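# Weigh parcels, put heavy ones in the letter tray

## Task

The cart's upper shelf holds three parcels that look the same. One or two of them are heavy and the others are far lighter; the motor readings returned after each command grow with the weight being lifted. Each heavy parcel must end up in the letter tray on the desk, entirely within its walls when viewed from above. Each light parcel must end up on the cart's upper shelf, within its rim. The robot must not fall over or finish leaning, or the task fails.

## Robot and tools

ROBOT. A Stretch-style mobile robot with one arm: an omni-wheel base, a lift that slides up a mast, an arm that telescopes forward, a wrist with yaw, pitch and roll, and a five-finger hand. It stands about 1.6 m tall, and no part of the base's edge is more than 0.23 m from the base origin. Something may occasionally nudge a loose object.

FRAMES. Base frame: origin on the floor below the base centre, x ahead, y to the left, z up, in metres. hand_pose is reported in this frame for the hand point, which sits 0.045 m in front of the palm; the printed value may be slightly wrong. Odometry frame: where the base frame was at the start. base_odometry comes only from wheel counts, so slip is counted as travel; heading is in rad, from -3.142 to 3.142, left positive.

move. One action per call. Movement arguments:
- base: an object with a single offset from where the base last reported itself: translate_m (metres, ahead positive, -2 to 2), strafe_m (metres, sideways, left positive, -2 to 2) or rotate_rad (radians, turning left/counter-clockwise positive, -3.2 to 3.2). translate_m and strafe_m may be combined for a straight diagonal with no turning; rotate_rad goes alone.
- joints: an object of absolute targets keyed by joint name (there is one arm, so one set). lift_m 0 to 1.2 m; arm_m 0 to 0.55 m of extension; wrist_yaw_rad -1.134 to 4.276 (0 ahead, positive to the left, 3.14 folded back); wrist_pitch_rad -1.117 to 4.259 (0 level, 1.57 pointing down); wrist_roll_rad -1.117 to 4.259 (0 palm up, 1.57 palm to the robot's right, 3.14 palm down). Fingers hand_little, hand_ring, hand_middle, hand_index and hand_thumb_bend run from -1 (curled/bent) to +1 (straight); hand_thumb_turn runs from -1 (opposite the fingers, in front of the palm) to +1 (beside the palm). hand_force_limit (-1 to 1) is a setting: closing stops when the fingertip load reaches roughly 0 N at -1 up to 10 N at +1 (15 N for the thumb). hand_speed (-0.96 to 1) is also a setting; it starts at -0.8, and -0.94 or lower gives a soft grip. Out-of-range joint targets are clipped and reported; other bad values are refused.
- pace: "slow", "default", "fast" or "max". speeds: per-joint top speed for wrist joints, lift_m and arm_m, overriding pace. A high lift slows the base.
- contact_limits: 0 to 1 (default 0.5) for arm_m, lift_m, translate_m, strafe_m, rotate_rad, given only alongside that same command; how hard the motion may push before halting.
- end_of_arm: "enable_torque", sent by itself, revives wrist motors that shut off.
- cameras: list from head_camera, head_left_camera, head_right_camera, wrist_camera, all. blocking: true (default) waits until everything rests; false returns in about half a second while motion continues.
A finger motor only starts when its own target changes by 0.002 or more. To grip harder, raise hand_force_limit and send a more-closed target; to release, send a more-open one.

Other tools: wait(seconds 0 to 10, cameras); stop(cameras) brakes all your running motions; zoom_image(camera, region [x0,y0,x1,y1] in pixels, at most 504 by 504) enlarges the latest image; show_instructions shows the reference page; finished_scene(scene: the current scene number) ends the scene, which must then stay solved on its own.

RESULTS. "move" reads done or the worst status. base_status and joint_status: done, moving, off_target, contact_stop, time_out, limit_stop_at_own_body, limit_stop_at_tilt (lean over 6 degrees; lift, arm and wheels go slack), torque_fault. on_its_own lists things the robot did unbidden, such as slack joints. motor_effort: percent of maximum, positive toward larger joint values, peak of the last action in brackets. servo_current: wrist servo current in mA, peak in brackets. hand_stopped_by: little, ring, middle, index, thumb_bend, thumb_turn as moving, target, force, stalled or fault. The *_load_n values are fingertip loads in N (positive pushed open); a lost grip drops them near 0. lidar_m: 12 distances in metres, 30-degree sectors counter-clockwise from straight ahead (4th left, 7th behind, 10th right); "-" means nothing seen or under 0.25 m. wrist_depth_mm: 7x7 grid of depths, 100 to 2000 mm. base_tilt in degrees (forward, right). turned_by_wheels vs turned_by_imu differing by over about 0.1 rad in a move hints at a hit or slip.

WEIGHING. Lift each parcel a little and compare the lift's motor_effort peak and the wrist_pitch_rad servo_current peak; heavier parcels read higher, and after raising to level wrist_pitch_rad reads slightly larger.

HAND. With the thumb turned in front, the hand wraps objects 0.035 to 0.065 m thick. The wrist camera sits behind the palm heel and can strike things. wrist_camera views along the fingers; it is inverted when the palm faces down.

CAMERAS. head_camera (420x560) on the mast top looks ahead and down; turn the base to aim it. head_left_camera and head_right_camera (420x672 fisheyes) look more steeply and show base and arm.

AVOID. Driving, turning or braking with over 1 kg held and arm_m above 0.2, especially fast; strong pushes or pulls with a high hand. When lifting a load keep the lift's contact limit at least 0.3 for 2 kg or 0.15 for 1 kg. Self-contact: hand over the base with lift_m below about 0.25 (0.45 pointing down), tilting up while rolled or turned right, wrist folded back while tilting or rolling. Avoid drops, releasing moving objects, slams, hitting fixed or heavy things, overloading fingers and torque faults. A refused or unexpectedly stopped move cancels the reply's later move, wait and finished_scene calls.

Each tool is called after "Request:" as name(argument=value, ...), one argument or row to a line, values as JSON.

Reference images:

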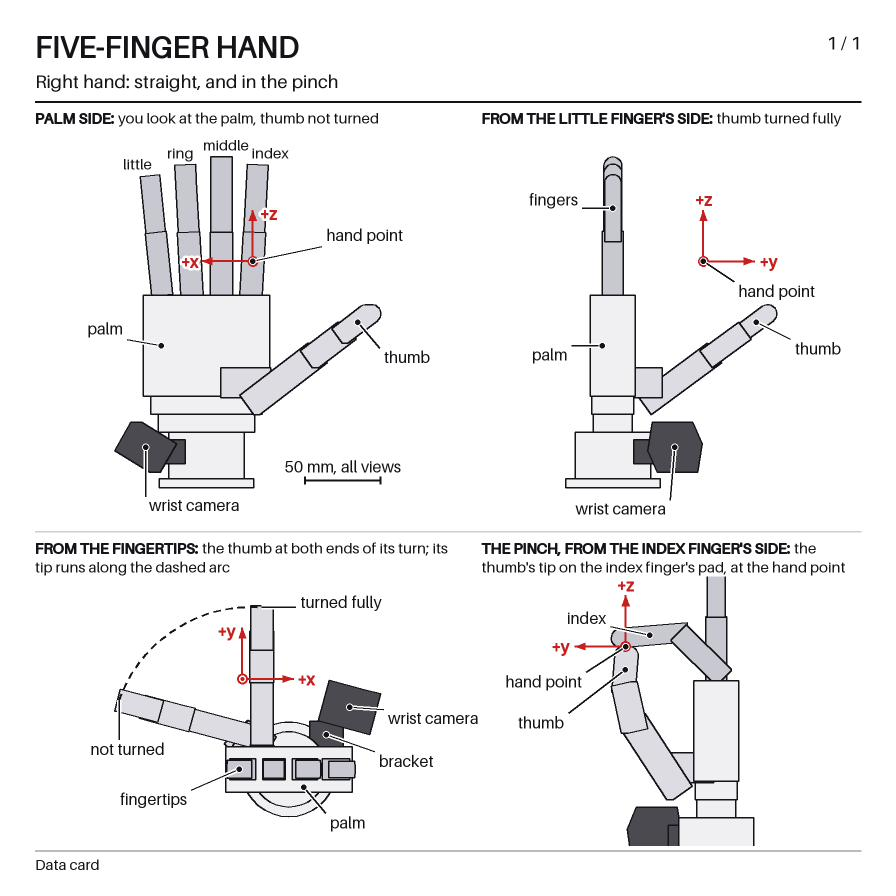

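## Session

Request:
move(
)

Scene clock: 0.00 s.
base_odometry: x=+0.000 y=+0.000 heading=+0.000
turned_by_wheels: +0.000
turned_by_imu: +0.000
base_tilt: forward=+0.6 right=+0.7
lidar_m: 2.26 1.78 1.74 1.40 1.94 1.87 2.09 2.04 1.64 2.11 1.39 1.36
base_status: not commanded
joint_positions: lift_m=+0.249 arm_m=+0.003 wrist_yaw_rad=+3.193 wrist_pitch_rad=+0.004 wrist_roll_rad=+0.000 hand_little=+1.000 hand_ring=+1.000 hand_middle=+1.000 hand_index=+1.000 hand_thumb_turn=+1.000 hand_thumb_bend=+1.000 hand_force_limit=+0.000 hand_speed=-0.800
joint_status: not commanded
measured_speeds: all 0
hand_stopped_by: target,target,target,target,target,target
little_load_n: 0.0
ring_load_n: 0.0
middle_load_n: 0.0
index_load_n: 0.0
thumb_bend_load_n: 0.0
thumb_turn_load_n: 0.0
motor_effort: lift_m=+23 arm_m=-4 wheel_0=+1 wheel_1=-1 wheel_2=+0
servo_current: wrist_yaw_rad=39 wrist_pitch_rad=46 wrist_roll_rad=46
hand_pose: x=-0.0540 y=+0.1067 z=+0.4861 quat_wxyz=(-0.512, -0.514, +0.488, +0.486) (m; base frame)
wrist_depth_mm: - - - - - - - / - 107 - - - - - / - 133 167 - - - 1661 / 136 136 227 - - - 1661 / 220 - - - - - - / 220 1499 1537 204 1921 - - / - - - - - - -
pictures: head_camera, head_left_camera, head_right_camera, wrist_camera

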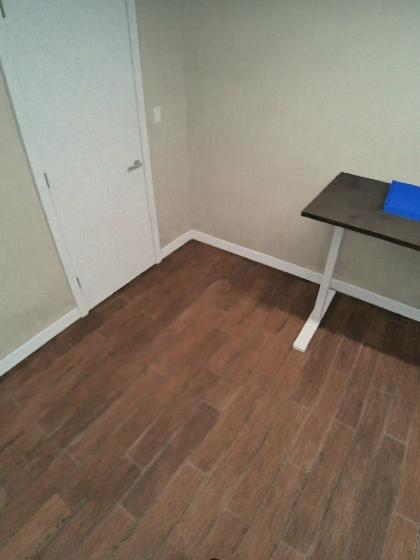

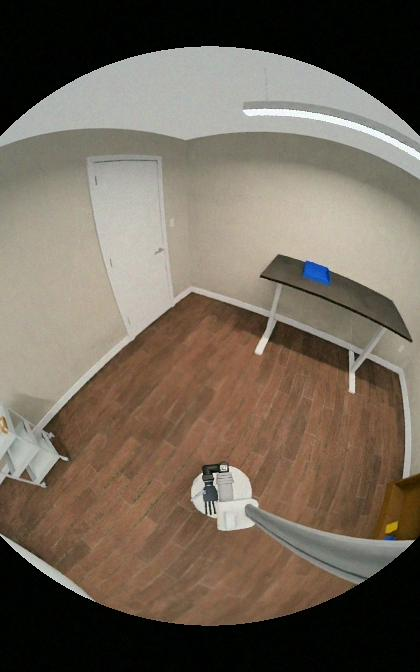

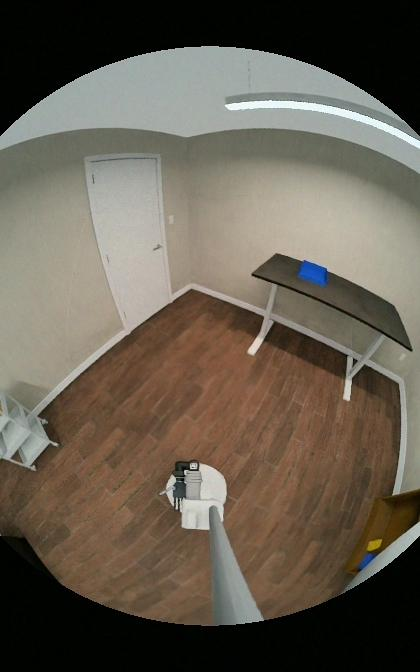

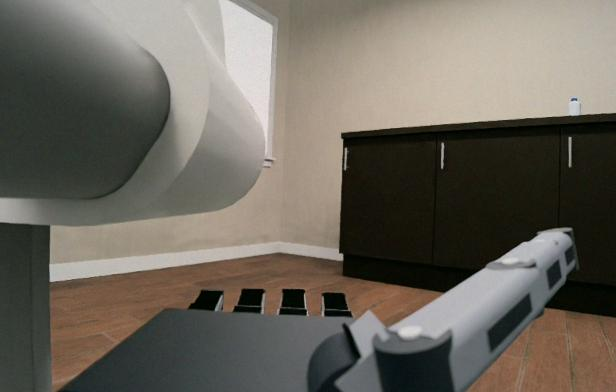

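Request:
move(
  base={"rotate_rad": 1.5},
  joints={"lift_m": 0.85},
  pace="fast",
  cameras=["head_camera"],
)

Request:
zoom_image(
  camera="head_camera",
  region=[80, 180, 340, 400],
)

Scene clock: 7.10 s.
move: done
base_odometry: x=+0.000 y=+0.000 heading=+1.500
turned_by_wheels: +1.500
turned_by_imu: +1.506
base_tilt: forward=+0.6 right=+0.7
lidar_m: 1.38 1.97 1.89 2.00 2.05 1.66 1.70 1.44 1.36 1.45 1.82 1.70
base_status: done
joint_positions: lift_m=+0.849 arm_m=+0.003 wrist_yaw_rad=+3.193 wrist_pitch_rad=+0.004 wrist_roll_rad=+0.000 hand_little=+1.000 hand_ring=+1.000 hand_middle=+1.000 hand_index=+1.000 hand_thumb_turn=+1.000 hand_thumb_bend=+1.000 hand_force_limit=+0.000 hand_speed=-0.800
joint_status: all done
measured_speeds: all 0
hand_stopped_by: target,target,target,target,target,target
little_load_n: 0.0
ring_load_n: 0.0
middle_load_n: 0.0
index_load_n: 0.0
thumb_bend_load_n: 0.0
thumb_turn_load_n: 0.0
motor_effort: lift_m=+28(32) arm_m=-4(4) wheel_0=+0(7) wheel_1=-1(11) wheel_2=+1(12)
servo_current: wrist_yaw_rad=65(91) wrist_pitch_rad=26(59) wrist_roll_rad=33(52)
hand_pose: x=-0.0540 y=+0.1067 z=+1.0870 quat_wxyz=(-0.512, -0.514, +0.488, +0.486) (m; base frame)
wrist_depth_mm: - - - - - - - / - 112 - - - - - / - 135 174 - - - - / 126 136 233 - - - - / 226 - - - 1983 1863 - / 225 - - 208 1921 - - / - - - - - - -
pictures: head_camera

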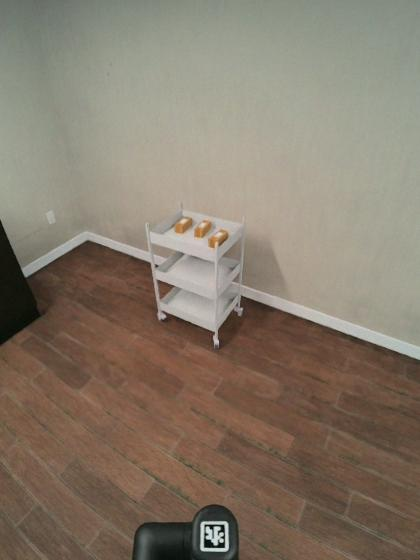

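Scaled by 1.938 from the camera's 420x560 image, which has a finer 1200x1600 frame.

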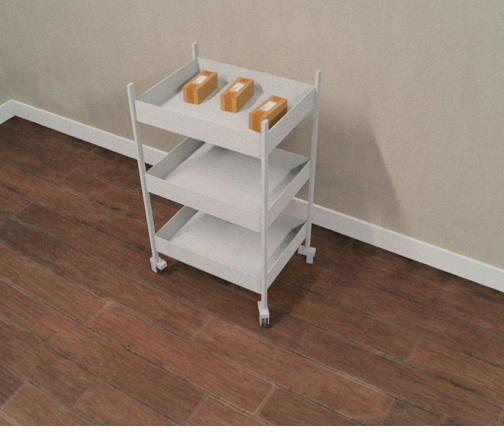

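Request:
move(
  base={"rotate_rad": -0.489},
  joints={"lift_m": 0.95, "wrist_roll_rad": 3.14, "wrist_yaw_rad": 1.6},
  cameras=[],
)

Request:
move(
  base={"translate_m": 0.6, "strafe_m": 0.583},
  joints={"wrist_pitch_rad": 0.65, "hand_thumb_turn": -1, "hand_little": 0.4, "hand_ring": 0.4, "hand_middle": 0.4, "hand_index": 0.4, "hand_speed": 0.0},
  cameras=["head_camera", "wrist_camera"],
)

Request:
zoom_image(
  camera="head_camera",
  region=[50, 270, 290, 470],
)

Scene clock: 19.13 s.
move: done
base_odometry: x=+0.000 y=+0.000 heading=+1.011
turned_by_wheels: -0.489
turned_by_imu: -0.488
base_tilt: forward=+0.6 right=+0.6
lidar_m: 1.72 1.39 1.96 1.90 2.05 2.05 1.66 2.10 1.41 1.38 1.48 1.81
base_status: done
joint_positions: lift_m=+0.949 arm_m=+0.003 wrist_yaw_rad=+1.602 wrist_pitch_rad=+0.004 wrist_roll_rad=+3.138 hand_little=+1.000 hand_ring=+1.000 hand_middle=+1.000 hand_index=+1.000 hand_thumb_turn=+1.000 hand_thumb_bend=+1.000 hand_force_limit=+0.000 hand_speed=-0.800
joint_status: all done
measured_speeds: all 0
hand_stopped_by: target,target,target,target,target,target
little_load_n: 0.0
ring_load_n: 0.0
middle_load_n: 0.0
index_load_n: -0.5
thumb_bend_load_n: 0.0
thumb_turn_load_n: 0.0
motor_effort: lift_m=+29(32) arm_m=-4(4) wheel_0=+0(6) wheel_1=+1(10) wheel_2=+0(8)
servo_current: wrist_yaw_rad=33(117) wrist_pitch_rad=46(65) wrist_roll_rad=39(98)
hand_pose: x=+0.2235 y=+0.2228 z=+1.0665 quat_wxyz=(-0.706, +0.708, +0.012, -0.010) (m; base frame)
wrist_depth_mm: - - 1921 1983 - - 1983 / - - - 1921 - - - / - - - 1983 1983 - - / - - - - - - - / - - - - - - - / - - - 208 - - - / - - - - - - -
pictures: none
No camera images: "cameras" was empty.

Scene clock: 23.37 s.
move: done
base_odometry: x=-0.175 y=+0.818 heading=+1.011
turned_by_wheels: +0.000
turned_by_imu: +0.000
base_tilt: forward=+0.6 right=+0.6
lidar_m: 0.60 0.65 1.77 1.27 1.37 1.99 2.29 2.41 2.03 2.00 1.64 1.23
base_status: done
joint_positions: lift_m=+0.949 arm_m=+0.003 wrist_yaw_rad=+1.601 wrist_pitch_rad=+0.650 wrist_roll_rad=+3.138 hand_little=+0.400 hand_ring=+0.400 hand_middle=+0.400 hand_index=+0.400 hand_thumb_turn=-1.000 hand_thumb_bend=+1.000 hand_force_limit=+0.000 hand_speed=+0.000
joint_status: all done
measured_speeds: all 0
hand_stopped_by: target,target,target,target,target,target
little_load_n: 0.0
ring_load_n: 0.0
middle_load_n: 0.0
index_load_n: 0.0
thumb_bend_load_n: 0.0
thumb_turn_load_n: 0.0
motor_effort: lift_m=+28(29) arm_m=-4(4) wheel_0=+1(4) wheel_1=-1(12) wheel_2=-2(10)
servo_current: wrist_yaw_rad=39(72) wrist_pitch_rad=33(52) wrist_roll_rad=39(52)
hand_pose: x=+0.2260 y=+0.1414 z=+0.9456 quat_wxyz=(-0.444, +0.896, +0.015, -0.006) (m; base frame)
wrist_depth_mm: - 1025 1098 1060 1060 1042 1060 / - 1182 1205 1138 1182 1182 1182 / 1366 1397 1430 1397 - 1366 1366 / 580 1661 1618 1618 - 1661 1618 / - - 191 199 - - 1808 / - - 159 174 - - 1537 / - - - - - - -
pictures: head_camera, wrist_camera

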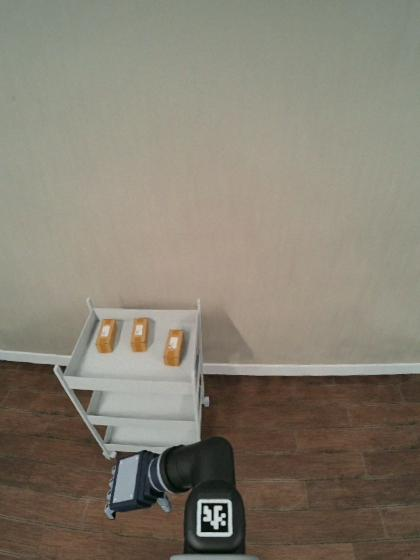

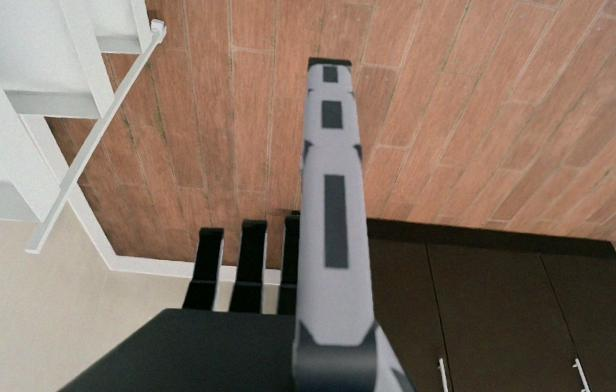

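Scaled by 2.100 from the camera's 420x560 image, which has a finer 1200x1600 frame.

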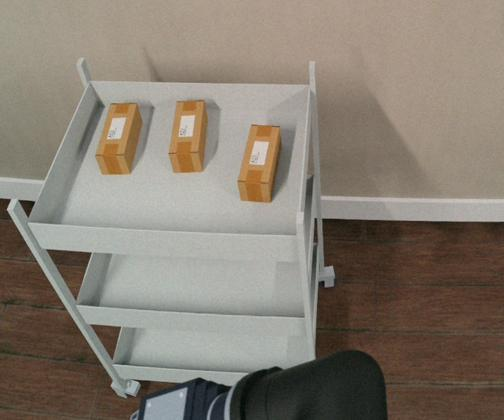

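Request:
move(
  base={"translate_m": 0.34, "strafe_m": 0.013},
  joints={"arm_m": 0.233, "wrist_yaw_rad": 1.54, "lift_m": 0.88},
  cameras=[],
)

Request:
move(
  joints={"lift_m": 0.795},
  cameras=["head_camera", "wrist_camera"],
)

Request:
zoom_image(
  camera="head_camera",
  region=[20, 340, 260, 540],
)

Scene clock: 57.57 s.
move: done
base_odometry: x=-0.006 y=+1.113 heading=+1.011
turned_by_wheels: +0.000
turned_by_imu: +0.002
base_tilt: forward=+0.7 right=+0.7
lidar_m: 0.25 0.29 0.42 1.28 1.33 1.94 2.63 2.75 2.10 2.28 1.19 0.87
base_status: done
joint_positions: lift_m=+0.881 arm_m=+0.233 wrist_yaw_rad=+1.541 wrist_pitch_rad=+0.651 wrist_roll_rad=+3.138 hand_little=+0.400 hand_ring=+0.400 hand_middle=+0.400 hand_index=+0.400 hand_thumb_turn=-1.000 hand_thumb_bend=+1.000 hand_force_limit=+0.000 hand_speed=+0.000
joint_status: all done
measured_speeds: all 0
hand_stopped_by: target,target,target,target,target,target
little_load_n: 0.0
ring_load_n: 0.0
middle_load_n: 0.0
index_load_n: -0.5
thumb_bend_load_n: 0.0
thumb_turn_load_n: 0.0
motor_effort: lift_m=+15(27) arm_m=+6(12) wheel_0=+0(6) wheel_1=+1(9) wheel_2=-1(13)
servo_current: wrist_yaw_rad=33(65) wrist_pitch_rad=20(59) wrist_roll_rad=39(52)
hand_pose: x=+0.4646 y=+0.1379 z=+0.8767 quat_wxyz=(-0.444, +0.896, -0.012, +0.007) (m; base frame)
wrist_depth_mm: - 310 304 265 271 306 - / - - 355 338 351 342 1078 / - - 366 359 - 384 1281 / - - 455 455 - 1464 1499 / - - 186 - - - 1708 / - - 153 164 - - - / - - - - - - -
pictures: none
No camera images: "cameras" was empty.

Scene clock: 58.90 s.
move: done
base_odometry: x=-0.006 y=+1.113 heading=+1.011
turned_by_wheels: +0.000
turned_by_imu: +0.000
base_tilt: forward=+0.6 right=+0.7
lidar_m: 0.25 0.29 0.42 1.27 1.34 1.94 2.60 2.74 2.10 2.28 1.15 0.86
base_status: not commanded
joint_positions: lift_m=+0.796 arm_m=+0.233 wrist_yaw_rad=+1.541 wrist_pitch_rad=+0.651 wrist_roll_rad=+3.138 hand_little=+0.400 hand_ring=+0.400 hand_middle=+0.400 hand_index=+0.400 hand_thumb_turn=-1.000 hand_thumb_bend=+1.000 hand_force_limit=+0.000 hand_speed=+0.000
joint_status: all done
measured_speeds: all 0
hand_stopped_by: target,target,target,target,target,target
little_load_n: 0.0
ring_load_n: 0.0
middle_load_n: 0.0
index_load_n: 0.0
thumb_bend_load_n: 0.0
thumb_turn_load_n: 0.0
motor_effort: lift_m=+15(15) arm_m=+6(7) wheel_0=+0(1) wheel_1=+1(2) wheel_2=-1(1)
servo_current: wrist_yaw_rad=39(72) wrist_pitch_rad=33(65) wrist_roll_rad=46(52)
hand_pose: x=+0.4646 y=+0.1379 z=+0.7917 quat_wxyz=(-0.444, +0.896, -0.012, +0.007) (m; base frame)
wrist_depth_mm: - 226 208 209 218 223 - / - 258 204 188 198 255 251 / - 300 300 300 278 293 - / - 332 309 304 - 349 1366 / - - 190 - - 392 - / - - 153 - - - - / - - - - - - -
pictures: head_camera, wrist_camera

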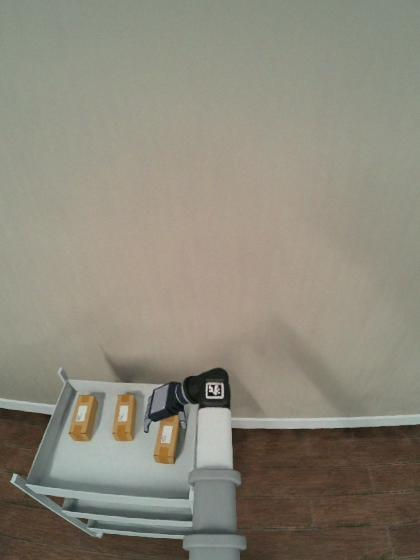

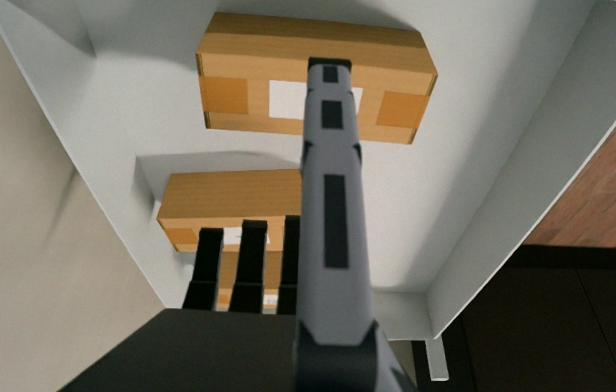

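Scaled by 2.100 from the camera's 420x560 image, which has a finer 1200x1600 frame.

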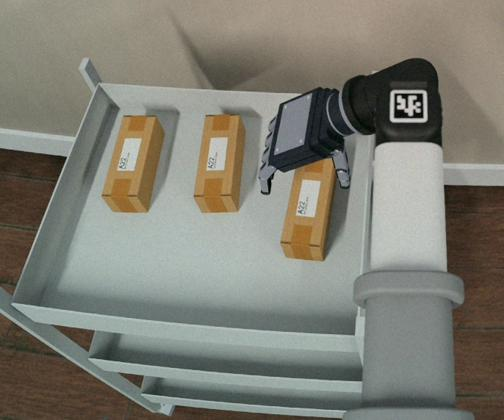

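Request:
move(
  joints={"arm_m": 0.241, "lift_m": 0.752},
  cameras=["wrist_camera"],
)

Scene clock: 78.13 s.
move: done
base_odometry: x=-0.006 y=+1.113 heading=+1.011
turned_by_wheels: +0.000
turned_by_imu: +0.002
base_tilt: forward=+0.7 right=+0.6
lidar_m: 0.29 0.29 0.42 1.27 1.33 1.94 2.61 2.78 2.10 2.30 1.12 0.86
base_status: not commanded
joint_positions: lift_m=+0.753 arm_m=+0.241 wrist_yaw_rad=+1.541 wrist_pitch_rad=+0.651 wrist_roll_rad=+3.138 hand_little=+0.400 hand_ring=+0.400 hand_middle=+0.400 hand_index=+0.400 hand_thumb_turn=-1.000 hand_thumb_bend=+1.000 hand_force_limit=+0.000 hand_speed=+0.000
joint_status: all done
measured_speeds: all 0
hand_stopped_by: target,target,target,target,target,target
little_load_n: 0.0
ring_load_n: 0.0
middle_load_n: 0.0
index_load_n: 0.0
thumb_bend_load_n: 0.0
thumb_turn_load_n: 0.0
motor_effort: lift_m=+15(16) arm_m=+6(9) wheel_0=+1(1) wheel_1=+1(2) wheel_2=-1(1)
servo_current: wrist_yaw_rad=59(59) wrist_pitch_rad=52(52) wrist_roll_rad=46(52)
hand_pose: x=+0.4725 y=+0.1379 z=+0.7487 quat_wxyz=(-0.444, +0.896, -0.012, +0.007) (m; base frame)
wrist_depth_mm: - 187 189 187 186 183 - / - 209 173 159 185 200 203 / - 244 179 168 167 224 236 / - 287 289 286 196 281 - / - 279 191 - - 340 - / - - 154 - - - - / - - - - - - -
pictures: wrist_camera

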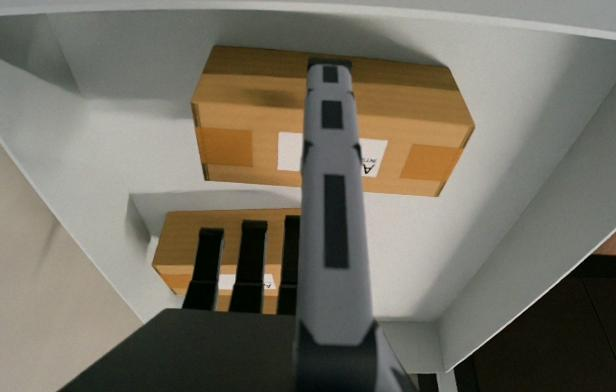

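Request:
move(
  joints={"arm_m": 0.246, "lift_m": 0.716},
  speeds={"lift_m": 0.1},
  contact_limits={"lift_m": 0.2},
  cameras=["wrist_camera"],
)

Request:
move(
  joints={"hand_middle":-0.6,"hand_index":-0.6,"hand_ring":0.06,"hand_little":0.02,"hand_thumb_bend":-0.6,"hand_force_limit":-0.6,"hand_speed":-0.93},
)

Request:
move(
  joints={"hand_middle":-0.7,"hand_index":-0.7,"hand_ring":-0.7,"hand_little":-0.7,"hand_thumb_bend":-0.7,"hand_force_limit":-0.6,"hand_speed":-0.94},
)

Request:
move(
  joints={"hand_middle":-0.8,"hand_index":-0.8,"hand_ring":-0.8,"hand_little":-0.8,"hand_thumb_bend":-0.8,"hand_force_limit":-0.1,"hand_speed":-0.94},
  cameras=["wrist_camera"],
)

Scene clock: 87.83 s.
move: done
base_odometry: x=-0.006 y=+1.113 heading=+1.011
turned_by_wheels: +0.000
turned_by_imu: +0.001
base_tilt: forward=+0.6 right=+0.6
lidar_m: 0.26 0.31 0.43 1.27 1.32 1.94 2.63 2.76 2.09 2.27 1.11 0.86
base_status: not commanded
joint_positions: lift_m=+0.717 arm_m=+0.246 wrist_yaw_rad=+1.541 wrist_pitch_rad=+0.651 wrist_roll_rad=+3.138 hand_little=+0.400 hand_ring=+0.400 hand_middle=+0.400 hand_index=+0.400 hand_thumb_turn=-1.000 hand_thumb_bend=+1.000 hand_force_limit=+0.000 hand_speed=+0.000
joint_status: all done
measured_speeds: all 0
hand_stopped_by: target,target,target,target,target,target
little_load_n: 0.0
ring_load_n: 0.0
middle_load_n: 0.0
index_load_n: 0.0
thumb_bend_load_n: 0.0
thumb_turn_load_n: 0.0
motor_effort: lift_m=+15(17) arm_m=+6(9) wheel_0=+0(1) wheel_1=+1(2) wheel_2=-1(1)
servo_current: wrist_yaw_rad=65(72) wrist_pitch_rad=39(59) wrist_roll_rad=46(59)
contact_limits: lift_m 0.2
hand_pose: x=+0.4775 y=+0.1379 z=+0.7127 quat_wxyz=(-0.444, +0.896, -0.012, +0.007) (m; base frame)
wrist_depth_mm: - - - - - 107 - / 172 173 163 159 170 170 - / - 195 140 141 154 166 190 / - 232 155 148 - 147 225 / - 273 186 174 - 277 265 / - - 159 - - 340 - / - - - - - - -
pictures: wrist_camera

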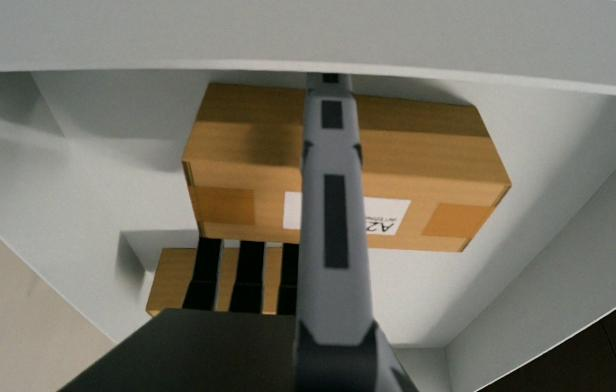

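Scene clock: 94.47 s.
move: off_target
base_odometry: x=-0.006 y=+1.113 heading=+1.011
turned_by_wheels: +0.000
turned_by_imu: +0.002
base_tilt: forward=+0.6 right=+0.6
lidar_m: 0.25 0.30 0.40 1.25 1.34 1.94 2.63 2.73 2.09 2.29 1.14 0.85
base_status: not commanded
joint_positions: lift_m=+0.717 arm_m=+0.246 wrist_yaw_rad=+1.541 wrist_pitch_rad=+0.651 wrist_roll_rad=+3.138 hand_little=+0.020 hand_ring=+0.060 hand_middle=+0.145 hand_index=+0.132 hand_thumb_turn=-1.000 hand_thumb_bend=+0.763 hand_force_limit=-0.600 hand_speed=-0.930
joint_status: hand_middle off_target (ended at +0.145, target -0.600); hand_index off_target (ended at +0.132, target -0.600); hand_thumb_bend off_target (ended at +0.763, target -0.600); the others done
measured_speeds: all 0
hand_stopped_by: target,target,force,force,force,target
little_load_n: 0.0
ring_load_n: 3.0
middle_load_n: 0.0
index_load_n: 0.0
thumb_bend_load_n: 3.5
thumb_turn_load_n: 0.0
motor_effort: lift_m=+15(15) arm_m=+6(7) wheel_0=+0(1) wheel_1=+2(2) wheel_2=-1(1)
servo_current: wrist_yaw_rad=33(72) wrist_pitch_rad=33(65) wrist_roll_rad=52(52)
contact_limits: lift_m 0.2
hand_pose: x=+0.4775 y=+0.1379 z=+0.7127 quat_wxyz=(-0.444, +0.896, -0.012, +0.007) (m; base frame)
wrist_depth_mm: - - - - - - - / 172 167 155 156 160 166 - / - 195 133 134 141 149 190 / - 233 154 148 - 141 225 / - 272 172 174 - 278 - / - 250 151 - - 340 - / - - - - - - -
pictures: none

Scene clock: 97.67 s.
move: off_target
base_odometry: x=-0.006 y=+1.113 heading=+1.011
turned_by_wheels: +0.000
turned_by_imu: +0.001
base_tilt: forward=+0.7 right=+0.6
lidar_m: 0.28 0.30 0.44 1.26 1.33 1.94 2.60 2.78 2.09 2.29 1.16 0.84
base_status: not commanded
joint_positions: lift_m=+0.717 arm_m=+0.246 wrist_yaw_rad=+1.541 wrist_pitch_rad=+0.651 wrist_roll_rad=+3.138 hand_little=-0.013 hand_ring=+0.060 hand_middle=+0.101 hand_index=+0.105 hand_thumb_turn=-1.000 hand_thumb_bend=+0.763 hand_force_limit=-0.600 hand_speed=-0.940
joint_status: hand_little off_target (ended at -0.013, target -0.700); hand_ring off_target (ended at +0.060, target -0.700); hand_middle off_target (ended at +0.101, target -0.700); hand_index off_target (ended at +0.105, target -0.700); hand_thumb_bend off_target (ended at +0.763, target -0.700); the others done
measured_speeds: all 0
hand_stopped_by: force,force,force,force,force,target
little_load_n: 1.5
ring_load_n: 0.5
middle_load_n: 3.5
index_load_n: 2.5
thumb_bend_load_n: 5.0
thumb_turn_load_n: 0.5
motor_effort: lift_m=+15(15) arm_m=+6(7) wheel_0=+1(1) wheel_1=+1(2) wheel_2=-1(1)
servo_current: wrist_yaw_rad=33(72) wrist_pitch_rad=46(65) wrist_roll_rad=52(52)
contact_limits: lift_m 0.2
hand_pose: x=+0.4775 y=+0.1379 z=+0.7127 quat_wxyz=(-0.444, +0.896, -0.012, +0.007) (m; base frame)
wrist_depth_mm: - - - - - - - / 167 167 153 154 160 166 - / - 195 132 134 139 149 190 / - 232 154 148 - 141 225 / - 273 170 172 - 277 - / - 250 151 - - 342 - / - - - - - - -
pictures: none

Scene clock: 98.30 s.
move: off_target
base_odometry: x=-0.006 y=+1.113 heading=+1.011
turned_by_wheels: +0.000
turned_by_imu: +0.000
base_tilt: forward=+0.6 right=+0.6
lidar_m: 0.27 0.29 0.41 1.25 1.34 1.94 2.62 2.73 2.06 2.30 1.17 0.85
base_status: not commanded
joint_positions: lift_m=+0.717 arm_m=+0.246 wrist_yaw_rad=+1.541 wrist_pitch_rad=+0.651 wrist_roll_rad=+3.138 hand_little=-0.045 hand_ring=+0.039 hand_middle=+0.091 hand_index=+0.090 hand_thumb_turn=-1.000 hand_thumb_bend=+0.764 hand_force_limit=-0.100 hand_speed=-0.940
joint_status: hand_little off_target (ended at -0.045, target -0.800); hand_ring off_target (ended at +0.039, target -0.800); hand_middle off_target (ended at +0.091, target -0.800); hand_index off_target (ended at +0.090, target -0.800); hand_thumb_bend off_target (ended at +0.764, target -0.800); the others done
measured_speeds: all 0
hand_stopped_by: force,force,force,force,force,target
little_load_n: 5.0
ring_load_n: 2.5
middle_load_n: 1.5
index_load_n: 5.0
thumb_bend_load_n: 11.5
thumb_turn_load_n: 3.5
motor_effort: lift_m=+15(15) arm_m=+6(7) wheel_0=+0(1) wheel_1=+2(2) wheel_2=-1(1)
servo_current: wrist_yaw_rad=52(72) wrist_pitch_rad=39(52) wrist_roll_rad=39(46)
contact_limits: lift_m 0.2
hand_pose: x=+0.4775 y=+0.1379 z=+0.7127 quat_wxyz=(-0.444, +0.896, -0.012, +0.007) (m; base frame)
wrist_depth_mm: - - - - - - - / 171 172 148 152 160 166 - / 188 195 131 133 138 147 190 / - 231 154 148 - 142 226 / - 272 170 172 - 279 - / - 251 151 - - 340 - / - - - - - - -
pictures: wrist_camera

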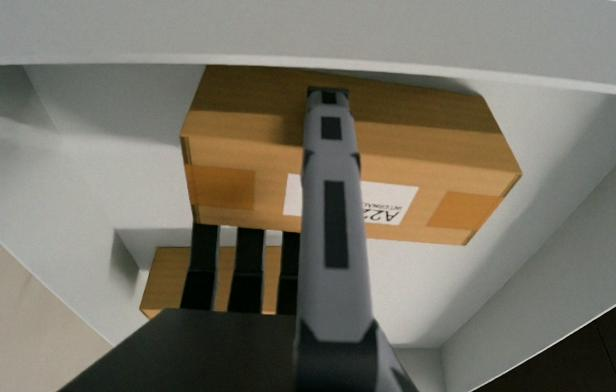

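Request:
move(
  joints={"lift_m": 0.755},
  pace="slow",
)

Request:
move(
  joints={"lift_m": 0.795},
  pace="slow",
  cameras=["wrist_camera"],
)

Request:
move(
  joints={"wrist_pitch_rad": 0.2},
)

Request:
move(
  joints={"wrist_pitch_rad": 0.65},
)

Scene clock: 103.80 s.
move: done
base_odometry: x=-0.006 y=+1.113 heading=+1.011
turned_by_wheels: +0.000
turned_by_imu: +0.002
base_tilt: forward=+0.7 right=+0.7
lidar_m: 0.27 0.29 0.41 1.28 1.34 1.95 2.63 2.75 2.10 2.29 1.16 0.86
base_status: not commanded
joint_positions: lift_m=+0.754 arm_m=+0.246 wrist_yaw_rad=+1.541 wrist_pitch_rad=+0.653 wrist_roll_rad=+3.138 hand_little=-0.045 hand_ring=+0.039 hand_middle=+0.091 hand_index=+0.090 hand_thumb_turn=-1.000 hand_thumb_bend=+0.764 hand_force_limit=-0.100 hand_speed=-0.940
joint_status: all done
measured_speeds: all 0
hand_stopped_by: force,force,force,force,force,target
little_load_n: 3.5
ring_load_n: 2.0
middle_load_n: 2.0
index_load_n: 5.5
thumb_bend_load_n: 12.0
thumb_turn_load_n: 4.5
motor_effort: lift_m=+31(33) arm_m=+6(7) wheel_0=+0(1) wheel_1=+2(2) wheel_2=-1(1)
servo_current: wrist_yaw_rad=13(72) wrist_pitch_rad=39(46) wrist_roll_rad=46(52)
hand_pose: x=+0.4775 y=+0.1374 z=+0.7499 quat_wxyz=(-0.443, +0.897, -0.012, +0.007) (m; base frame)
wrist_depth_mm: - 186 187 187 185 183 - / - 207 150 154 195 198 203 / - 241 131 133 138 147 235 / - 283 154 148 - 142 - / - - 170 172 - 340 - / - - 151 - - - - / - - - - - - -
pictures: none

Scene clock: 104.97 s.
move: done
base_odometry: x=-0.006 y=+1.113 heading=+1.011
turned_by_wheels: +0.000
turned_by_imu: +0.000
base_tilt: forward=+0.6 right=+0.7
lidar_m: 0.28 0.31 0.43 1.27 1.33 1.90 2.62 2.72 2.11 2.26 1.18 0.86
base_status: not commanded
joint_positions: lift_m=+0.794 arm_m=+0.246 wrist_yaw_rad=+1.541 wrist_pitch_rad=+0.653 wrist_roll_rad=+3.138 hand_little=-0.045 hand_ring=+0.039 hand_middle=+0.091 hand_index=+0.090 hand_thumb_turn=-1.000 hand_thumb_bend=+0.764 hand_force_limit=-0.100 hand_speed=-0.940
joint_status: all done
measured_speeds: all 0
hand_stopped_by: force,force,force,force,force,target
little_load_n: 3.5
ring_load_n: 2.0
middle_load_n: 2.0
index_load_n: 5.5
thumb_bend_load_n: 12.0
thumb_turn_load_n: 4.5
motor_effort: lift_m=+31(33) arm_m=+6(7) wheel_0=+0(1) wheel_1=+1(2) wheel_2=-1(1)
servo_current: wrist_yaw_rad=26(65) wrist_pitch_rad=39(59) wrist_roll_rad=39(59)
hand_pose: x=+0.4775 y=+0.1374 z=+0.7899 quat_wxyz=(-0.443, +0.897, -0.012, +0.007) (m; base frame)
wrist_depth_mm: - 222 229 227 225 223 - / - 253 149 153 163 244 247 / - 294 131 133 138 145 - / - - 154 148 - 142 - / - - 170 172 - 402 - / - - 151 - - - - / - - - - - - -
pictures: wrist_camera

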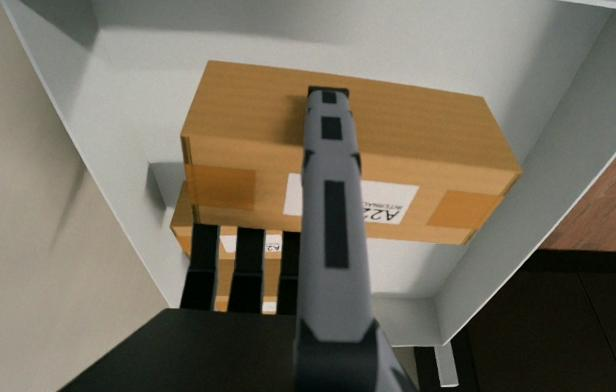

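Scene clock: 105.83 s.
move: done
base_odometry: x=-0.006 y=+1.113 heading=+1.011
turned_by_wheels: +0.000
turned_by_imu: +0.000
base_tilt: forward=+0.6 right=+0.7
lidar_m: 0.30 0.30 0.42 1.25 1.35 1.94 2.64 2.73 2.07 2.29 1.16 0.85
base_status: not commanded
joint_positions: lift_m=+0.794 arm_m=+0.246 wrist_yaw_rad=+1.541 wrist_pitch_rad=+0.219 wrist_roll_rad=+3.138 hand_little=-0.045 hand_ring=+0.039 hand_middle=+0.091 hand_index=+0.090 hand_thumb_turn=-1.000 hand_thumb_bend=+0.764 hand_force_limit=-0.100 hand_speed=-0.940
joint_status: all done
measured_speeds: all 0
hand_stopped_by: force,force,force,force,force,target
little_load_n: 4.0
ring_load_n: 1.0
middle_load_n: 0.0
index_load_n: 5.0
thumb_bend_load_n: 13.0
thumb_turn_load_n: 3.5
motor_effort: lift_m=+31(31) arm_m=+6(7) wheel_0=+0(1) wheel_1=+1(2) wheel_2=-1(1)
servo_current: wrist_yaw_rad=39(65) wrist_pitch_rad=91(325) wrist_roll_rad=46(52)
hand_pose: x=+0.4795 y=+0.2013 z=+0.8656 quat_wxyz=(-0.626, +0.780, -0.010, +0.010) (m; base frame)
wrist_depth_mm: - - 266 264 334 314 - / - - 147 153 162 357 - / - - 131 134 140 146 - / - - 154 150 160 156 - / - - 169 - - - - / - - 151 - - - - / - - - - - - -
pictures: none

Scene clock: 106.73 s.
move: done
base_odometry: x=-0.006 y=+1.113 heading=+1.011
turned_by_wheels: +0.000
turned_by_imu: +0.000
base_tilt: forward=+0.6 right=+0.7
lidar_m: 0.25 0.30 0.41 1.29 1.35 1.95 2.66 2.74 2.09 2.27 1.13 0.83
base_status: not commanded
joint_positions: lift_m=+0.794 arm_m=+0.246 wrist_yaw_rad=+1.540 wrist_pitch_rad=+0.653 wrist_roll_rad=+3.138 hand_little=-0.045 hand_ring=+0.039 hand_middle=+0.091 hand_index=+0.090 hand_thumb_turn=-1.000 hand_thumb_bend=+0.764 hand_force_limit=-0.100 hand_speed=-0.940
joint_status: all done
measured_speeds: all 0
hand_stopped_by: force,force,force,force,force,target
little_load_n: 4.0
ring_load_n: 1.5
middle_load_n: 0.5
index_load_n: 6.0
thumb_bend_load_n: 11.5
thumb_turn_load_n: 4.0
motor_effort: lift_m=+30(31) arm_m=+6(7) wheel_0=+0(1) wheel_1=+1(2) wheel_2=-1(1)
servo_current: wrist_yaw_rad=46(59) wrist_pitch_rad=33(117) wrist_roll_rad=46(52)
hand_pose: x=+0.4777 y=+0.1374 z=+0.7900 quat_wxyz=(-0.443, +0.897, -0.012, +0.007) (m; base frame)
wrist_depth_mm: - 223 222 228 225 223 - / - 253 151 152 161 242 248 / - 293 131 133 140 146 - / - - 160 149 160 156 - / - - 170 - - - - / - - 150 - - - - / - - - - - - -
pictures: none

Request:
move(
  joints={"lift_m": 0.9},
)

Request:
move(
  joints={"arm_m": 0.08},
  base={"translate_m": -0.35},
)

Request:
move(
  base={"rotate_rad": -1.3},
  joints={"lift_m": 1.1},
  cameras=["head_camera", "wrist_camera"],
)

Scene clock: 118.73 s.
move: done
base_odometry: x=-0.006 y=+1.113 heading=+1.011
turned_by_wheels: +0.000
turned_by_imu: +0.002
base_tilt: forward=+0.7 right=+0.6
lidar_m: 0.27 0.27 0.43 1.28 1.33 1.95 2.63 2.72 2.06 2.24 1.15 0.86
base_status: not commanded
joint_positions: lift_m=+0.899 arm_m=+0.246 wrist_yaw_rad=+1.540 wrist_pitch_rad=+0.653 wrist_roll_rad=+3.138 hand_little=-0.045 hand_ring=+0.039 hand_middle=+0.091 hand_index=+0.090 hand_thumb_turn=-1.000 hand_thumb_bend=+0.764 hand_force_limit=-0.100 hand_speed=-0.940
joint_status: all done
measured_speeds: all 0
hand_stopped_by: force,force,force,force,force,target
little_load_n: 4.0
ring_load_n: 1.5
middle_load_n: 0.5
index_load_n: 6.0
thumb_bend_load_n: 12.0
thumb_turn_load_n: 4.0
motor_effort: lift_m=+31(35) arm_m=+6(6) wheel_0=+0(1) wheel_1=+1(2) wheel_2=-1(1)
servo_current: wrist_yaw_rad=52(72) wrist_pitch_rad=39(52) wrist_roll_rad=33(52)
hand_pose: x=+0.4777 y=+0.1374 z=+0.8950 quat_wxyz=(-0.443, +0.897, -0.012, +0.007) (m; base frame)
wrist_depth_mm: - - 329 327 327 325 - / - - 148 153 162 347 1098 / - - 131 134 141 146 1255 / - - 154 149 160 156 1537 / - - 169 - - - 1708 / - - 150 158 - - - / - - - - - - -
pictures: none

Scene clock: 121.40 s.
move: done
base_odometry: x=-0.192 y=+0.816 heading=+1.011
turned_by_wheels: +0.000
turned_by_imu: +0.001
base_tilt: forward=+0.6 right=+0.7
lidar_m: 0.61 0.25 1.72 1.23 1.37 1.98 2.28 2.36 2.07 2.02 1.63 1.20
base_status: done
joint_positions: lift_m=+0.899 arm_m=+0.080 wrist_yaw_rad=+1.540 wrist_pitch_rad=+0.653 wrist_roll_rad=+3.138 hand_little=-0.045 hand_ring=+0.039 hand_middle=+0.091 hand_index=+0.090 hand_thumb_turn=-1.000 hand_thumb_bend=+0.764 hand_force_limit=-0.100 hand_speed=-0.940
joint_status: all done
measured_speeds: all 0
hand_stopped_by: force,force,force,force,force,target
little_load_n: 4.0
ring_load_n: 1.5
middle_load_n: 0.0
index_load_n: 6.0
thumb_bend_load_n: 12.0
thumb_turn_load_n: 4.0
motor_effort: lift_m=+31(31) arm_m=-6(11) wheel_0=+1(5) wheel_1=+0(10) wheel_2=-1(13)
servo_current: wrist_yaw_rad=59(72) wrist_pitch_rad=33(65) wrist_roll_rad=39(52)
hand_pose: x=+0.3121 y=+0.1374 z=+0.8950 quat_wxyz=(-0.443, +0.897, -0.012, +0.007) (m; base frame)
wrist_depth_mm: - - 991 1008 1025 991 991 / - 854 151 153 161 1078 1098 / - 1366 131 134 140 146 1255 / 459 1618 160 149 160 156 1537 / - 1808 172 178 - - 1708 / - - 151 158 - - - / - - - - - - -
pictures: none

Scene clock: 123.33 s.
move: done
base_odometry: x=-0.192 y=+0.817 heading=-0.289
turned_by_wheels: -1.300
turned_by_imu: -1.302
base_tilt: forward=+0.6 right=+0.7
lidar_m: 2.19 0.25 1.16 0.63 0.76 1.27 1.28 1.58 2.55 2.28 2.28 1.98
base_status: done
joint_positions: lift_m=+1.099 arm_m=+0.080 wrist_yaw_rad=+1.540 wrist_pitch_rad=+0.654 wrist_roll_rad=+3.138 hand_little=-0.045 hand_ring=+0.039 hand_middle=+0.091 hand_index=+0.090 hand_thumb_turn=-1.000 hand_thumb_bend=+0.764 hand_force_limit=-0.100 hand_speed=-0.940
joint_status: all done
measured_speeds: all 0
hand_stopped_by: force,force,force,force,force,target
little_load_n: 4.0
ring_load_n: 1.5
middle_load_n: 0.5
index_load_n: 6.0
thumb_bend_load_n: 12.0
thumb_turn_load_n: 4.0
motor_effort: lift_m=+31(34) arm_m=-6(6) wheel_0=+1(7) wheel_1=+2(10) wheel_2=+0(12)
servo_current: wrist_yaw_rad=33(65) wrist_pitch_rad=46(52) wrist_roll_rad=46(52)
hand_pose: x=+0.3122 y=+0.1373 z=+1.0949 quat_wxyz=(-0.443, +0.897, -0.013, +0.008) (m; base frame)
wrist_depth_mm: 1205 1205 1229 1229 1205 1182 1205 / 1336 1366 152 153 161 1308 1336 / - - 131 134 140 146 1537 / - - 154 149 160 156 1863 / - - 169 - - 1008 - / - - 151 - - - - / - - - - - - -
pictures: head_camera, wrist_camera

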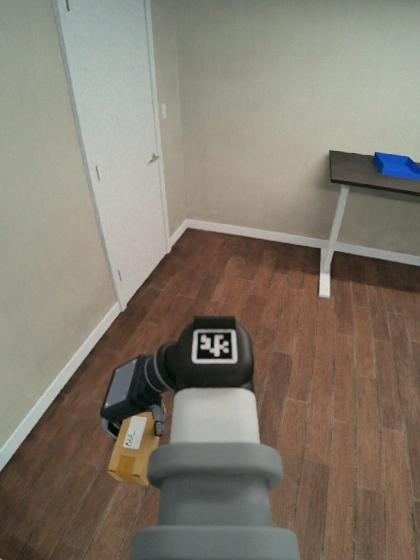

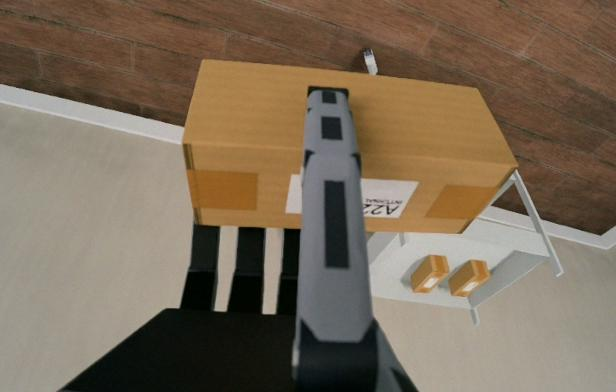

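Request:
move(
  base={"rotate_rad": -0.124},
)

Request:
move(
  base={"translate_m": 1.17, "strafe_m": -1.14},
  cameras=["head_camera"],
)

Scene clock: 140.87 s.
move: done
base_odometry: x=-0.192 y=+0.816 heading=-0.413
turned_by_wheels: -0.124
turned_by_imu: -0.122
base_tilt: forward=+0.7 right=+0.7
lidar_m: 1.99 0.26 1.18 0.61 0.73 1.27 1.22 1.46 2.57 2.25 2.49 2.00
base_status: done
joint_positions: lift_m=+1.099 arm_m=+0.080 wrist_yaw_rad=+1.540 wrist_pitch_rad=+0.654 wrist_roll_rad=+3.138 hand_little=-0.045 hand_ring=+0.039 hand_middle=+0.091 hand_index=+0.090 hand_thumb_turn=-1.000 hand_thumb_bend=+0.764 hand_force_limit=-0.100 hand_speed=-0.940
joint_status: not commanded
measured_speeds: all 0
hand_stopped_by: force,force,force,force,force,target
little_load_n: 4.0
ring_load_n: 1.0
middle_load_n: 0.5
index_load_n: 6.0
thumb_bend_load_n: 12.0
thumb_turn_load_n: 4.0
motor_effort: lift_m=+31(31) arm_m=-6(6) wheel_0=+1(5) wheel_1=+3(7) wheel_2=+2(9)
servo_current: wrist_yaw_rad=46(59) wrist_pitch_rad=33(59) wrist_roll_rad=39(52)
hand_pose: x=+0.3122 y=+0.1373 z=+1.0949 quat_wxyz=(-0.443, +0.897, -0.013, +0.008) (m; base frame)
wrist_depth_mm: 1229 1205 1255 1229 1205 1205 1205 / 1366 1366 152 153 161 1308 1336 / - 1537 131 134 140 146 1537 / - - 154 149 160 155 1756 / - - 169 - - 991 - / - - 151 - - - - / - - - - - - -
pictures: none

Scene clock: 147.77 s.
move: done
base_odometry: x=+0.423 y=-0.697 heading=-0.413
turned_by_wheels: +0.000
turned_by_imu: +0.009
base_tilt: forward=+0.6 right=+0.6
lidar_m: 0.64 0.25 2.06 2.08 2.07 2.67 2.66 1.65 1.36 1.64 0.81 0.62
base_status: done
joint_positions: lift_m=+1.099 arm_m=+0.080 wrist_yaw_rad=+1.540 wrist_pitch_rad=+0.654 wrist_roll_rad=+3.138 hand_little=-0.045 hand_ring=+0.039 hand_middle=+0.091 hand_index=+0.090 hand_thumb_turn=-1.000 hand_thumb_bend=+0.764 hand_force_limit=-0.100 hand_speed=-0.940
joint_status: not commanded
measured_speeds: all 0
hand_stopped_by: force,force,force,force,force,target
little_load_n: 4.0
ring_load_n: 1.5
middle_load_n: 0.5
index_load_n: 6.0
thumb_bend_load_n: 12.0
thumb_turn_load_n: 4.0
motor_effort: lift_m=+31(31) arm_m=-6(6) wheel_0=-1(9) wheel_1=-1(8) wheel_2=-1(12)
servo_current: wrist_yaw_rad=33(72) wrist_pitch_rad=39(65) wrist_roll_rad=39(52)
hand_pose: x=+0.3122 y=+0.1373 z=+1.0950 quat_wxyz=(-0.443, +0.897, -0.013, +0.008) (m; base frame)
wrist_depth_mm: 1229 1205 1229 1205 1229 1205 1205 / 1366 1366 152 153 162 1281 1308 / 1576 1576 131 133 140 146 1537 / 1863 1863 160 150 160 156 1863 / - - 173 177 - - - / - 1921 153 158 - - - / - - - - - - -
pictures: head_camera

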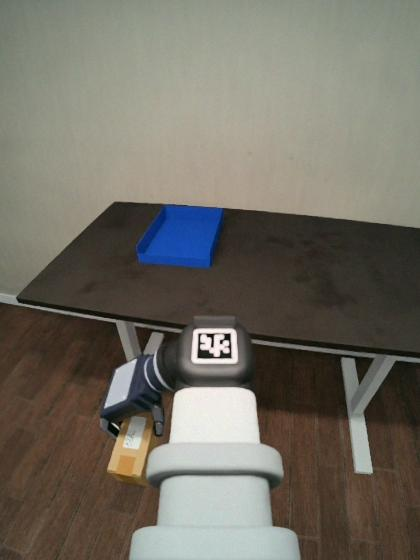

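Request:
move(
  base={"rotate_rad": -0.155},
)

Request:
move(
  base={"translate_m": 0.22, "strafe_m": 0.2},
  cameras=["head_camera"],
)

Scene clock: 176.13 s.
move: done
base_odometry: x=+0.423 y=-0.697 heading=-0.567
turned_by_wheels: -0.154
turned_by_imu: -0.153
base_tilt: forward=+0.6 right=+0.6
lidar_m: 0.61 0.25 0.93 2.07 2.12 2.29 2.66 2.28 1.39 1.32 0.91 0.65
base_status: done
joint_positions: lift_m=+1.099 arm_m=+0.080 wrist_yaw_rad=+1.540 wrist_pitch_rad=+0.654 wrist_roll_rad=+3.138 hand_little=-0.045 hand_ring=+0.039 hand_middle=+0.091 hand_index=+0.090 hand_thumb_turn=-1.000 hand_thumb_bend=+0.764 hand_force_limit=-0.100 hand_speed=-0.940
joint_status: not commanded
measured_speeds: all 0
hand_stopped_by: force,force,force,force,force,target
little_load_n: 4.0
ring_load_n: 1.5
middle_load_n: 0.5
index_load_n: 6.0
thumb_bend_load_n: 12.0
thumb_turn_load_n: 4.0
motor_effort: lift_m=+31(31) arm_m=-6(6) wheel_0=+2(5) wheel_1=+2(7) wheel_2=+2(8)
servo_current: wrist_yaw_rad=59(72) wrist_pitch_rad=52(65) wrist_roll_rad=46(52)
hand_pose: x=+0.3122 y=+0.1373 z=+1.0950 quat_wxyz=(-0.443, +0.897, -0.013, +0.008) (m; base frame)
wrist_depth_mm: - 1182 1205 1229 1229 1205 1205 / - 1397 148 153 162 1281 1308 / 1576 1576 131 133 140 146 1537 / - 1863 160 149 160 156 1808 / - - 172 177 - - - / - - 153 158 - - - / - - - - - - -
pictures: none

Scene clock: 178.53 s.
move: done
base_odometry: x=+0.716 y=-0.647 heading=-0.567
turned_by_wheels: +0.000
turned_by_imu: +0.000
base_tilt: forward=+0.6 right=+0.7
lidar_m: 0.41 0.25 0.63 1.84 1.95 2.11 2.88 2.58 1.60 1.84 0.61 0.43
base_status: done
joint_positions: lift_m=+1.099 arm_m=+0.080 wrist_yaw_rad=+1.540 wrist_pitch_rad=+0.654 wrist_roll_rad=+3.138 hand_little=-0.045 hand_ring=+0.039 hand_middle=+0.091 hand_index=+0.090 hand_thumb_turn=-1.000 hand_thumb_bend=+0.764 hand_force_limit=-0.100 hand_speed=-0.940
joint_status: not commanded
measured_speeds: all 0
hand_stopped_by: force,force,force,force,force,target
little_load_n: 4.0
ring_load_n: 1.5
middle_load_n: 0.5
index_load_n: 6.0
thumb_bend_load_n: 12.0
thumb_turn_load_n: 4.0
motor_effort: lift_m=+31(31) arm_m=-6(6) wheel_0=+0(4) wheel_1=+1(12) wheel_2=+0(13)
servo_current: wrist_yaw_rad=52(65) wrist_pitch_rad=33(52) wrist_roll_rad=39(52)
hand_pose: x=+0.3122 y=+0.1373 z=+1.0950 quat_wxyz=(-0.443, +0.897, -0.013, +0.008) (m; base frame)
wrist_depth_mm: - - 1205 1255 1205 1182 1205 / - - 148 153 162 1281 1308 / - - 131 134 140 146 1537 / - - 154 150 160 156 1808 / - - 169 178 - - - / - - 151 158 - - - / - - - - - - -
pictures: head_camera

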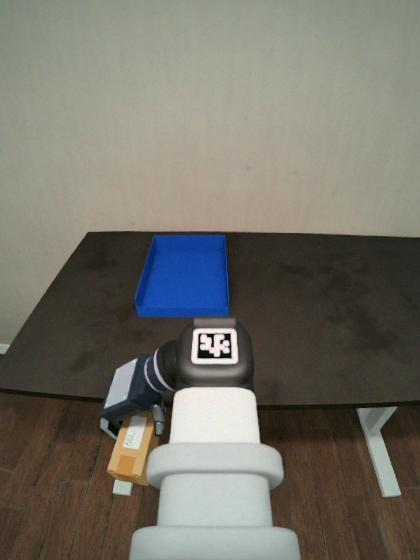

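Request:
move(
  base={"translate_m": 0.155, "strafe_m": 0.005},
  pace="slow",
)

Request:
move(
  joints={"arm_m": 0.47},
  speeds={"arm_m": 0.25},
  cameras=["head_camera", "wrist_camera"],
)

Scene clock: 198.00 s.
move: done
base_odometry: x=+0.849 y=-0.726 heading=-0.567
turned_by_wheels: +0.000
turned_by_imu: +0.002
base_tilt: forward=+0.6 right=+0.6
lidar_m: 0.25 0.25 0.42 1.83 1.94 2.20 3.05 2.58 1.66 1.86 0.37 0.29
base_status: done
joint_positions: lift_m=+1.099 arm_m=+0.080 wrist_yaw_rad=+1.540 wrist_pitch_rad=+0.654 wrist_roll_rad=+3.138 hand_little=-0.045 hand_ring=+0.039 hand_middle=+0.091 hand_index=+0.090 hand_thumb_turn=-1.000 hand_thumb_bend=+0.764 hand_force_limit=-0.100 hand_speed=-0.940
joint_status: not commanded
measured_speeds: all 0
hand_stopped_by: force,force,force,force,force,target
little_load_n: 4.0
ring_load_n: 1.0
middle_load_n: 0.5
index_load_n: 6.0
thumb_bend_load_n: 12.0
thumb_turn_load_n: 4.0
motor_effort: lift_m=+31(31) arm_m=-6(6) wheel_0=+1(4) wheel_1=+3(8) wheel_2=-3(13)
servo_current: wrist_yaw_rad=52(65) wrist_pitch_rad=26(65) wrist_roll_rad=39(59)
hand_pose: x=+0.3122 y=+0.1373 z=+1.0950 quat_wxyz=(-0.443, +0.897, -0.013, +0.008) (m; base frame)
wrist_depth_mm: - - - - 1182 1205 1182 / - - 144 150 161 1308 1308 / - - 131 133 140 146 1537 / - - 154 149 160 156 1921 / - - 169 - - - - / - - 151 - - - - / - - - - - - -
pictures: none

Scene clock: 200.47 s.
move: done
base_odometry: x=+0.849 y=-0.726 heading=-0.567
turned_by_wheels: +0.000
turned_by_imu: +0.001
base_tilt: forward=+0.7 right=+0.7
lidar_m: 0.25 0.28 0.41 1.83 1.94 2.25 3.04 2.59 1.69 1.85 0.41 0.29
base_status: not commanded
joint_positions: lift_m=+1.099 arm_m=+0.470 wrist_yaw_rad=+1.540 wrist_pitch_rad=+0.654 wrist_roll_rad=+3.138 hand_little=-0.045 hand_ring=+0.039 hand_middle=+0.091 hand_index=+0.090 hand_thumb_turn=-1.000 hand_thumb_bend=+0.764 hand_force_limit=-0.100 hand_speed=-0.940
joint_status: all done
measured_speeds: all 0
hand_stopped_by: force,force,force,force,force,target
little_load_n: 4.0
ring_load_n: 1.5
middle_load_n: 0.5
index_load_n: 6.0
thumb_bend_load_n: 12.0
thumb_turn_load_n: 4.0
motor_effort: lift_m=+31(31) arm_m=+6(12) wheel_0=+1(1) wheel_1=+4(4) wheel_2=-3(3)
servo_current: wrist_yaw_rad=46(85) wrist_pitch_rad=33(59) wrist_roll_rad=39(59)
hand_pose: x=+0.7017 y=+0.1373 z=+1.0950 quat_wxyz=(-0.443, +0.897, -0.013, +0.008) (m; base frame)
wrist_depth_mm: - - - - - - - / 243 - 144 149 158 - - / 263 - 131 133 140 146 - / - - 154 149 160 156 - / - - 169 - - - - / - - 151 - - - - / - - - - - - -
pictures: head_camera, wrist_camera

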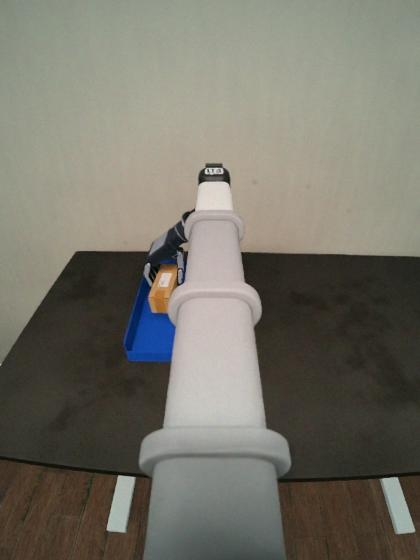

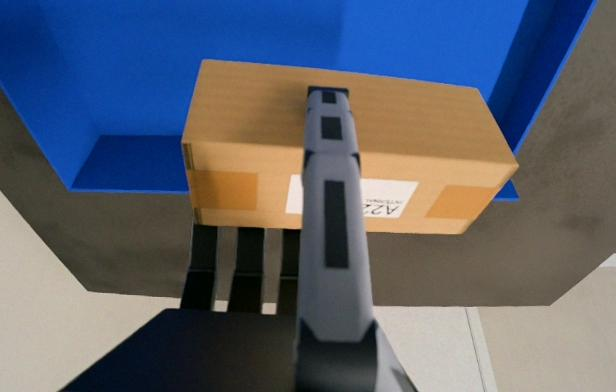

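Request:
move(
  joints={"lift_m": 1.03},
  contact_limits={"lift_m": 0.1},
  pace="slow",
  cameras=["wrist_camera"],
)

Scene clock: 209.03 s.
move: done
base_odometry: x=+0.849 y=-0.726 heading=-0.567
turned_by_wheels: +0.000
turned_by_imu: +0.002
base_tilt: forward=+0.6 right=+0.7
lidar_m: 0.25 0.27 0.42 1.84 1.96 2.19 3.04 2.58 1.68 1.85 0.39 0.26
base_status: not commanded
joint_positions: lift_m=+1.030 arm_m=+0.470 wrist_yaw_rad=+1.540 wrist_pitch_rad=+0.654 wrist_roll_rad=+3.138 hand_little=-0.045 hand_ring=+0.039 hand_middle=+0.091 hand_index=+0.090 hand_thumb_turn=-1.000 hand_thumb_bend=+0.764 hand_force_limit=-0.100 hand_speed=-0.940
joint_status: all done
measured_speeds: all 0
hand_stopped_by: force,force,force,force,force,target
little_load_n: 4.0
ring_load_n: 1.0
middle_load_n: 0.5
index_load_n: 6.0
thumb_bend_load_n: 12.0
thumb_turn_load_n: 4.0
motor_effort: lift_m=+17(30) arm_m=+7(7) wheel_0=+1(1) wheel_1=+4(4) wheel_2=-3(3)
servo_current: wrist_yaw_rad=39(72) wrist_pitch_rad=52(59) wrist_roll_rad=39(52)
contact_limits: lift_m 0.1
hand_pose: x=+0.7017 y=+0.1373 z=+1.0261 quat_wxyz=(-0.443, +0.897, -0.013, +0.008) (m; base frame)
wrist_depth_mm: - - - - - - - / - - 144 149 157 - - / - - 131 134 140 146 - / 236 - 154 149 160 156 - / - - 169 - - - - / - - 150 - - - - / - - - - - - -
pictures: wrist_camera

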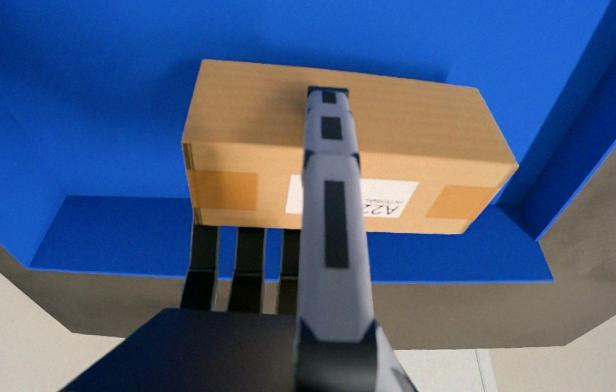

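Request:
move(
  joints={"lift_m": 0.993},
  contact_limits={"lift_m": 0.0},
  speeds={"lift_m": 0.05},
  cameras=["wrist_camera"],
)

Scene clock: 215.07 s.
move: contact_stop
base_odometry: x=+0.849 y=-0.726 heading=-0.567
turned_by_wheels: +0.000
turned_by_imu: +0.001
base_tilt: forward=+0.7 right=+0.7
lidar_m: 0.25 0.28 0.43 1.83 1.96 2.22 3.07 2.57 1.68 1.86 0.40 0.28
base_status: not commanded
joint_positions: lift_m=+0.995 arm_m=+0.470 wrist_yaw_rad=+1.540 wrist_pitch_rad=+0.648 wrist_roll_rad=+3.139 hand_little=-0.045 hand_ring=+0.039 hand_middle=+0.091 hand_index=+0.090 hand_thumb_turn=-1.000 hand_thumb_bend=+0.764 hand_force_limit=-0.100 hand_speed=-0.940
joint_status: lift_m contact_stop (moved -0.035 of -0.037)
measured_speeds: all 0
hand_stopped_by: force,force,force,force,force,target
little_load_n: 3.5
ring_load_n: 0.5
middle_load_n: 0.0
index_load_n: 3.5
thumb_bend_load_n: 11.5
thumb_turn_load_n: 2.5
on_its_own: lift_m is slack since a contact_stop
motor_effort: lift_m=+20(20) arm_m=+6(7) wheel_0=-2(2) wheel_1=+2(4) wheel_2=-3(3)
servo_current: wrist_yaw_rad=39(59) wrist_pitch_rad=33(52) wrist_roll_rad=46(46)
contact_limits: lift_m 0
hand_pose: x=+0.7017 y=+0.1384 z=+0.9917 quat_wxyz=(-0.445, +0.895, -0.013, +0.008) (m; base frame)
wrist_depth_mm: - - - - - - - / - - 147 149 156 - - / - - 130 131 138 145 - / 227 - 154 147 - 139 - / - - 169 172 - - - / - - 151 - - - - / - - - - - - -
pictures: wrist_camera

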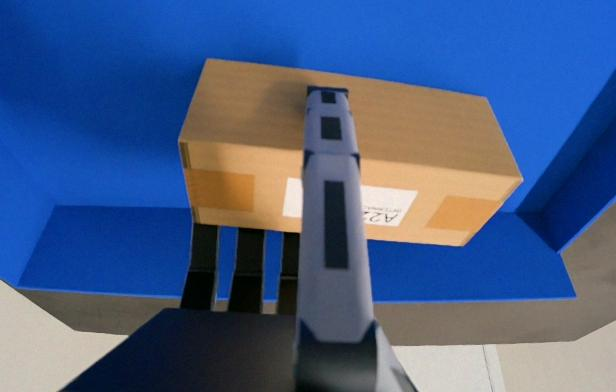

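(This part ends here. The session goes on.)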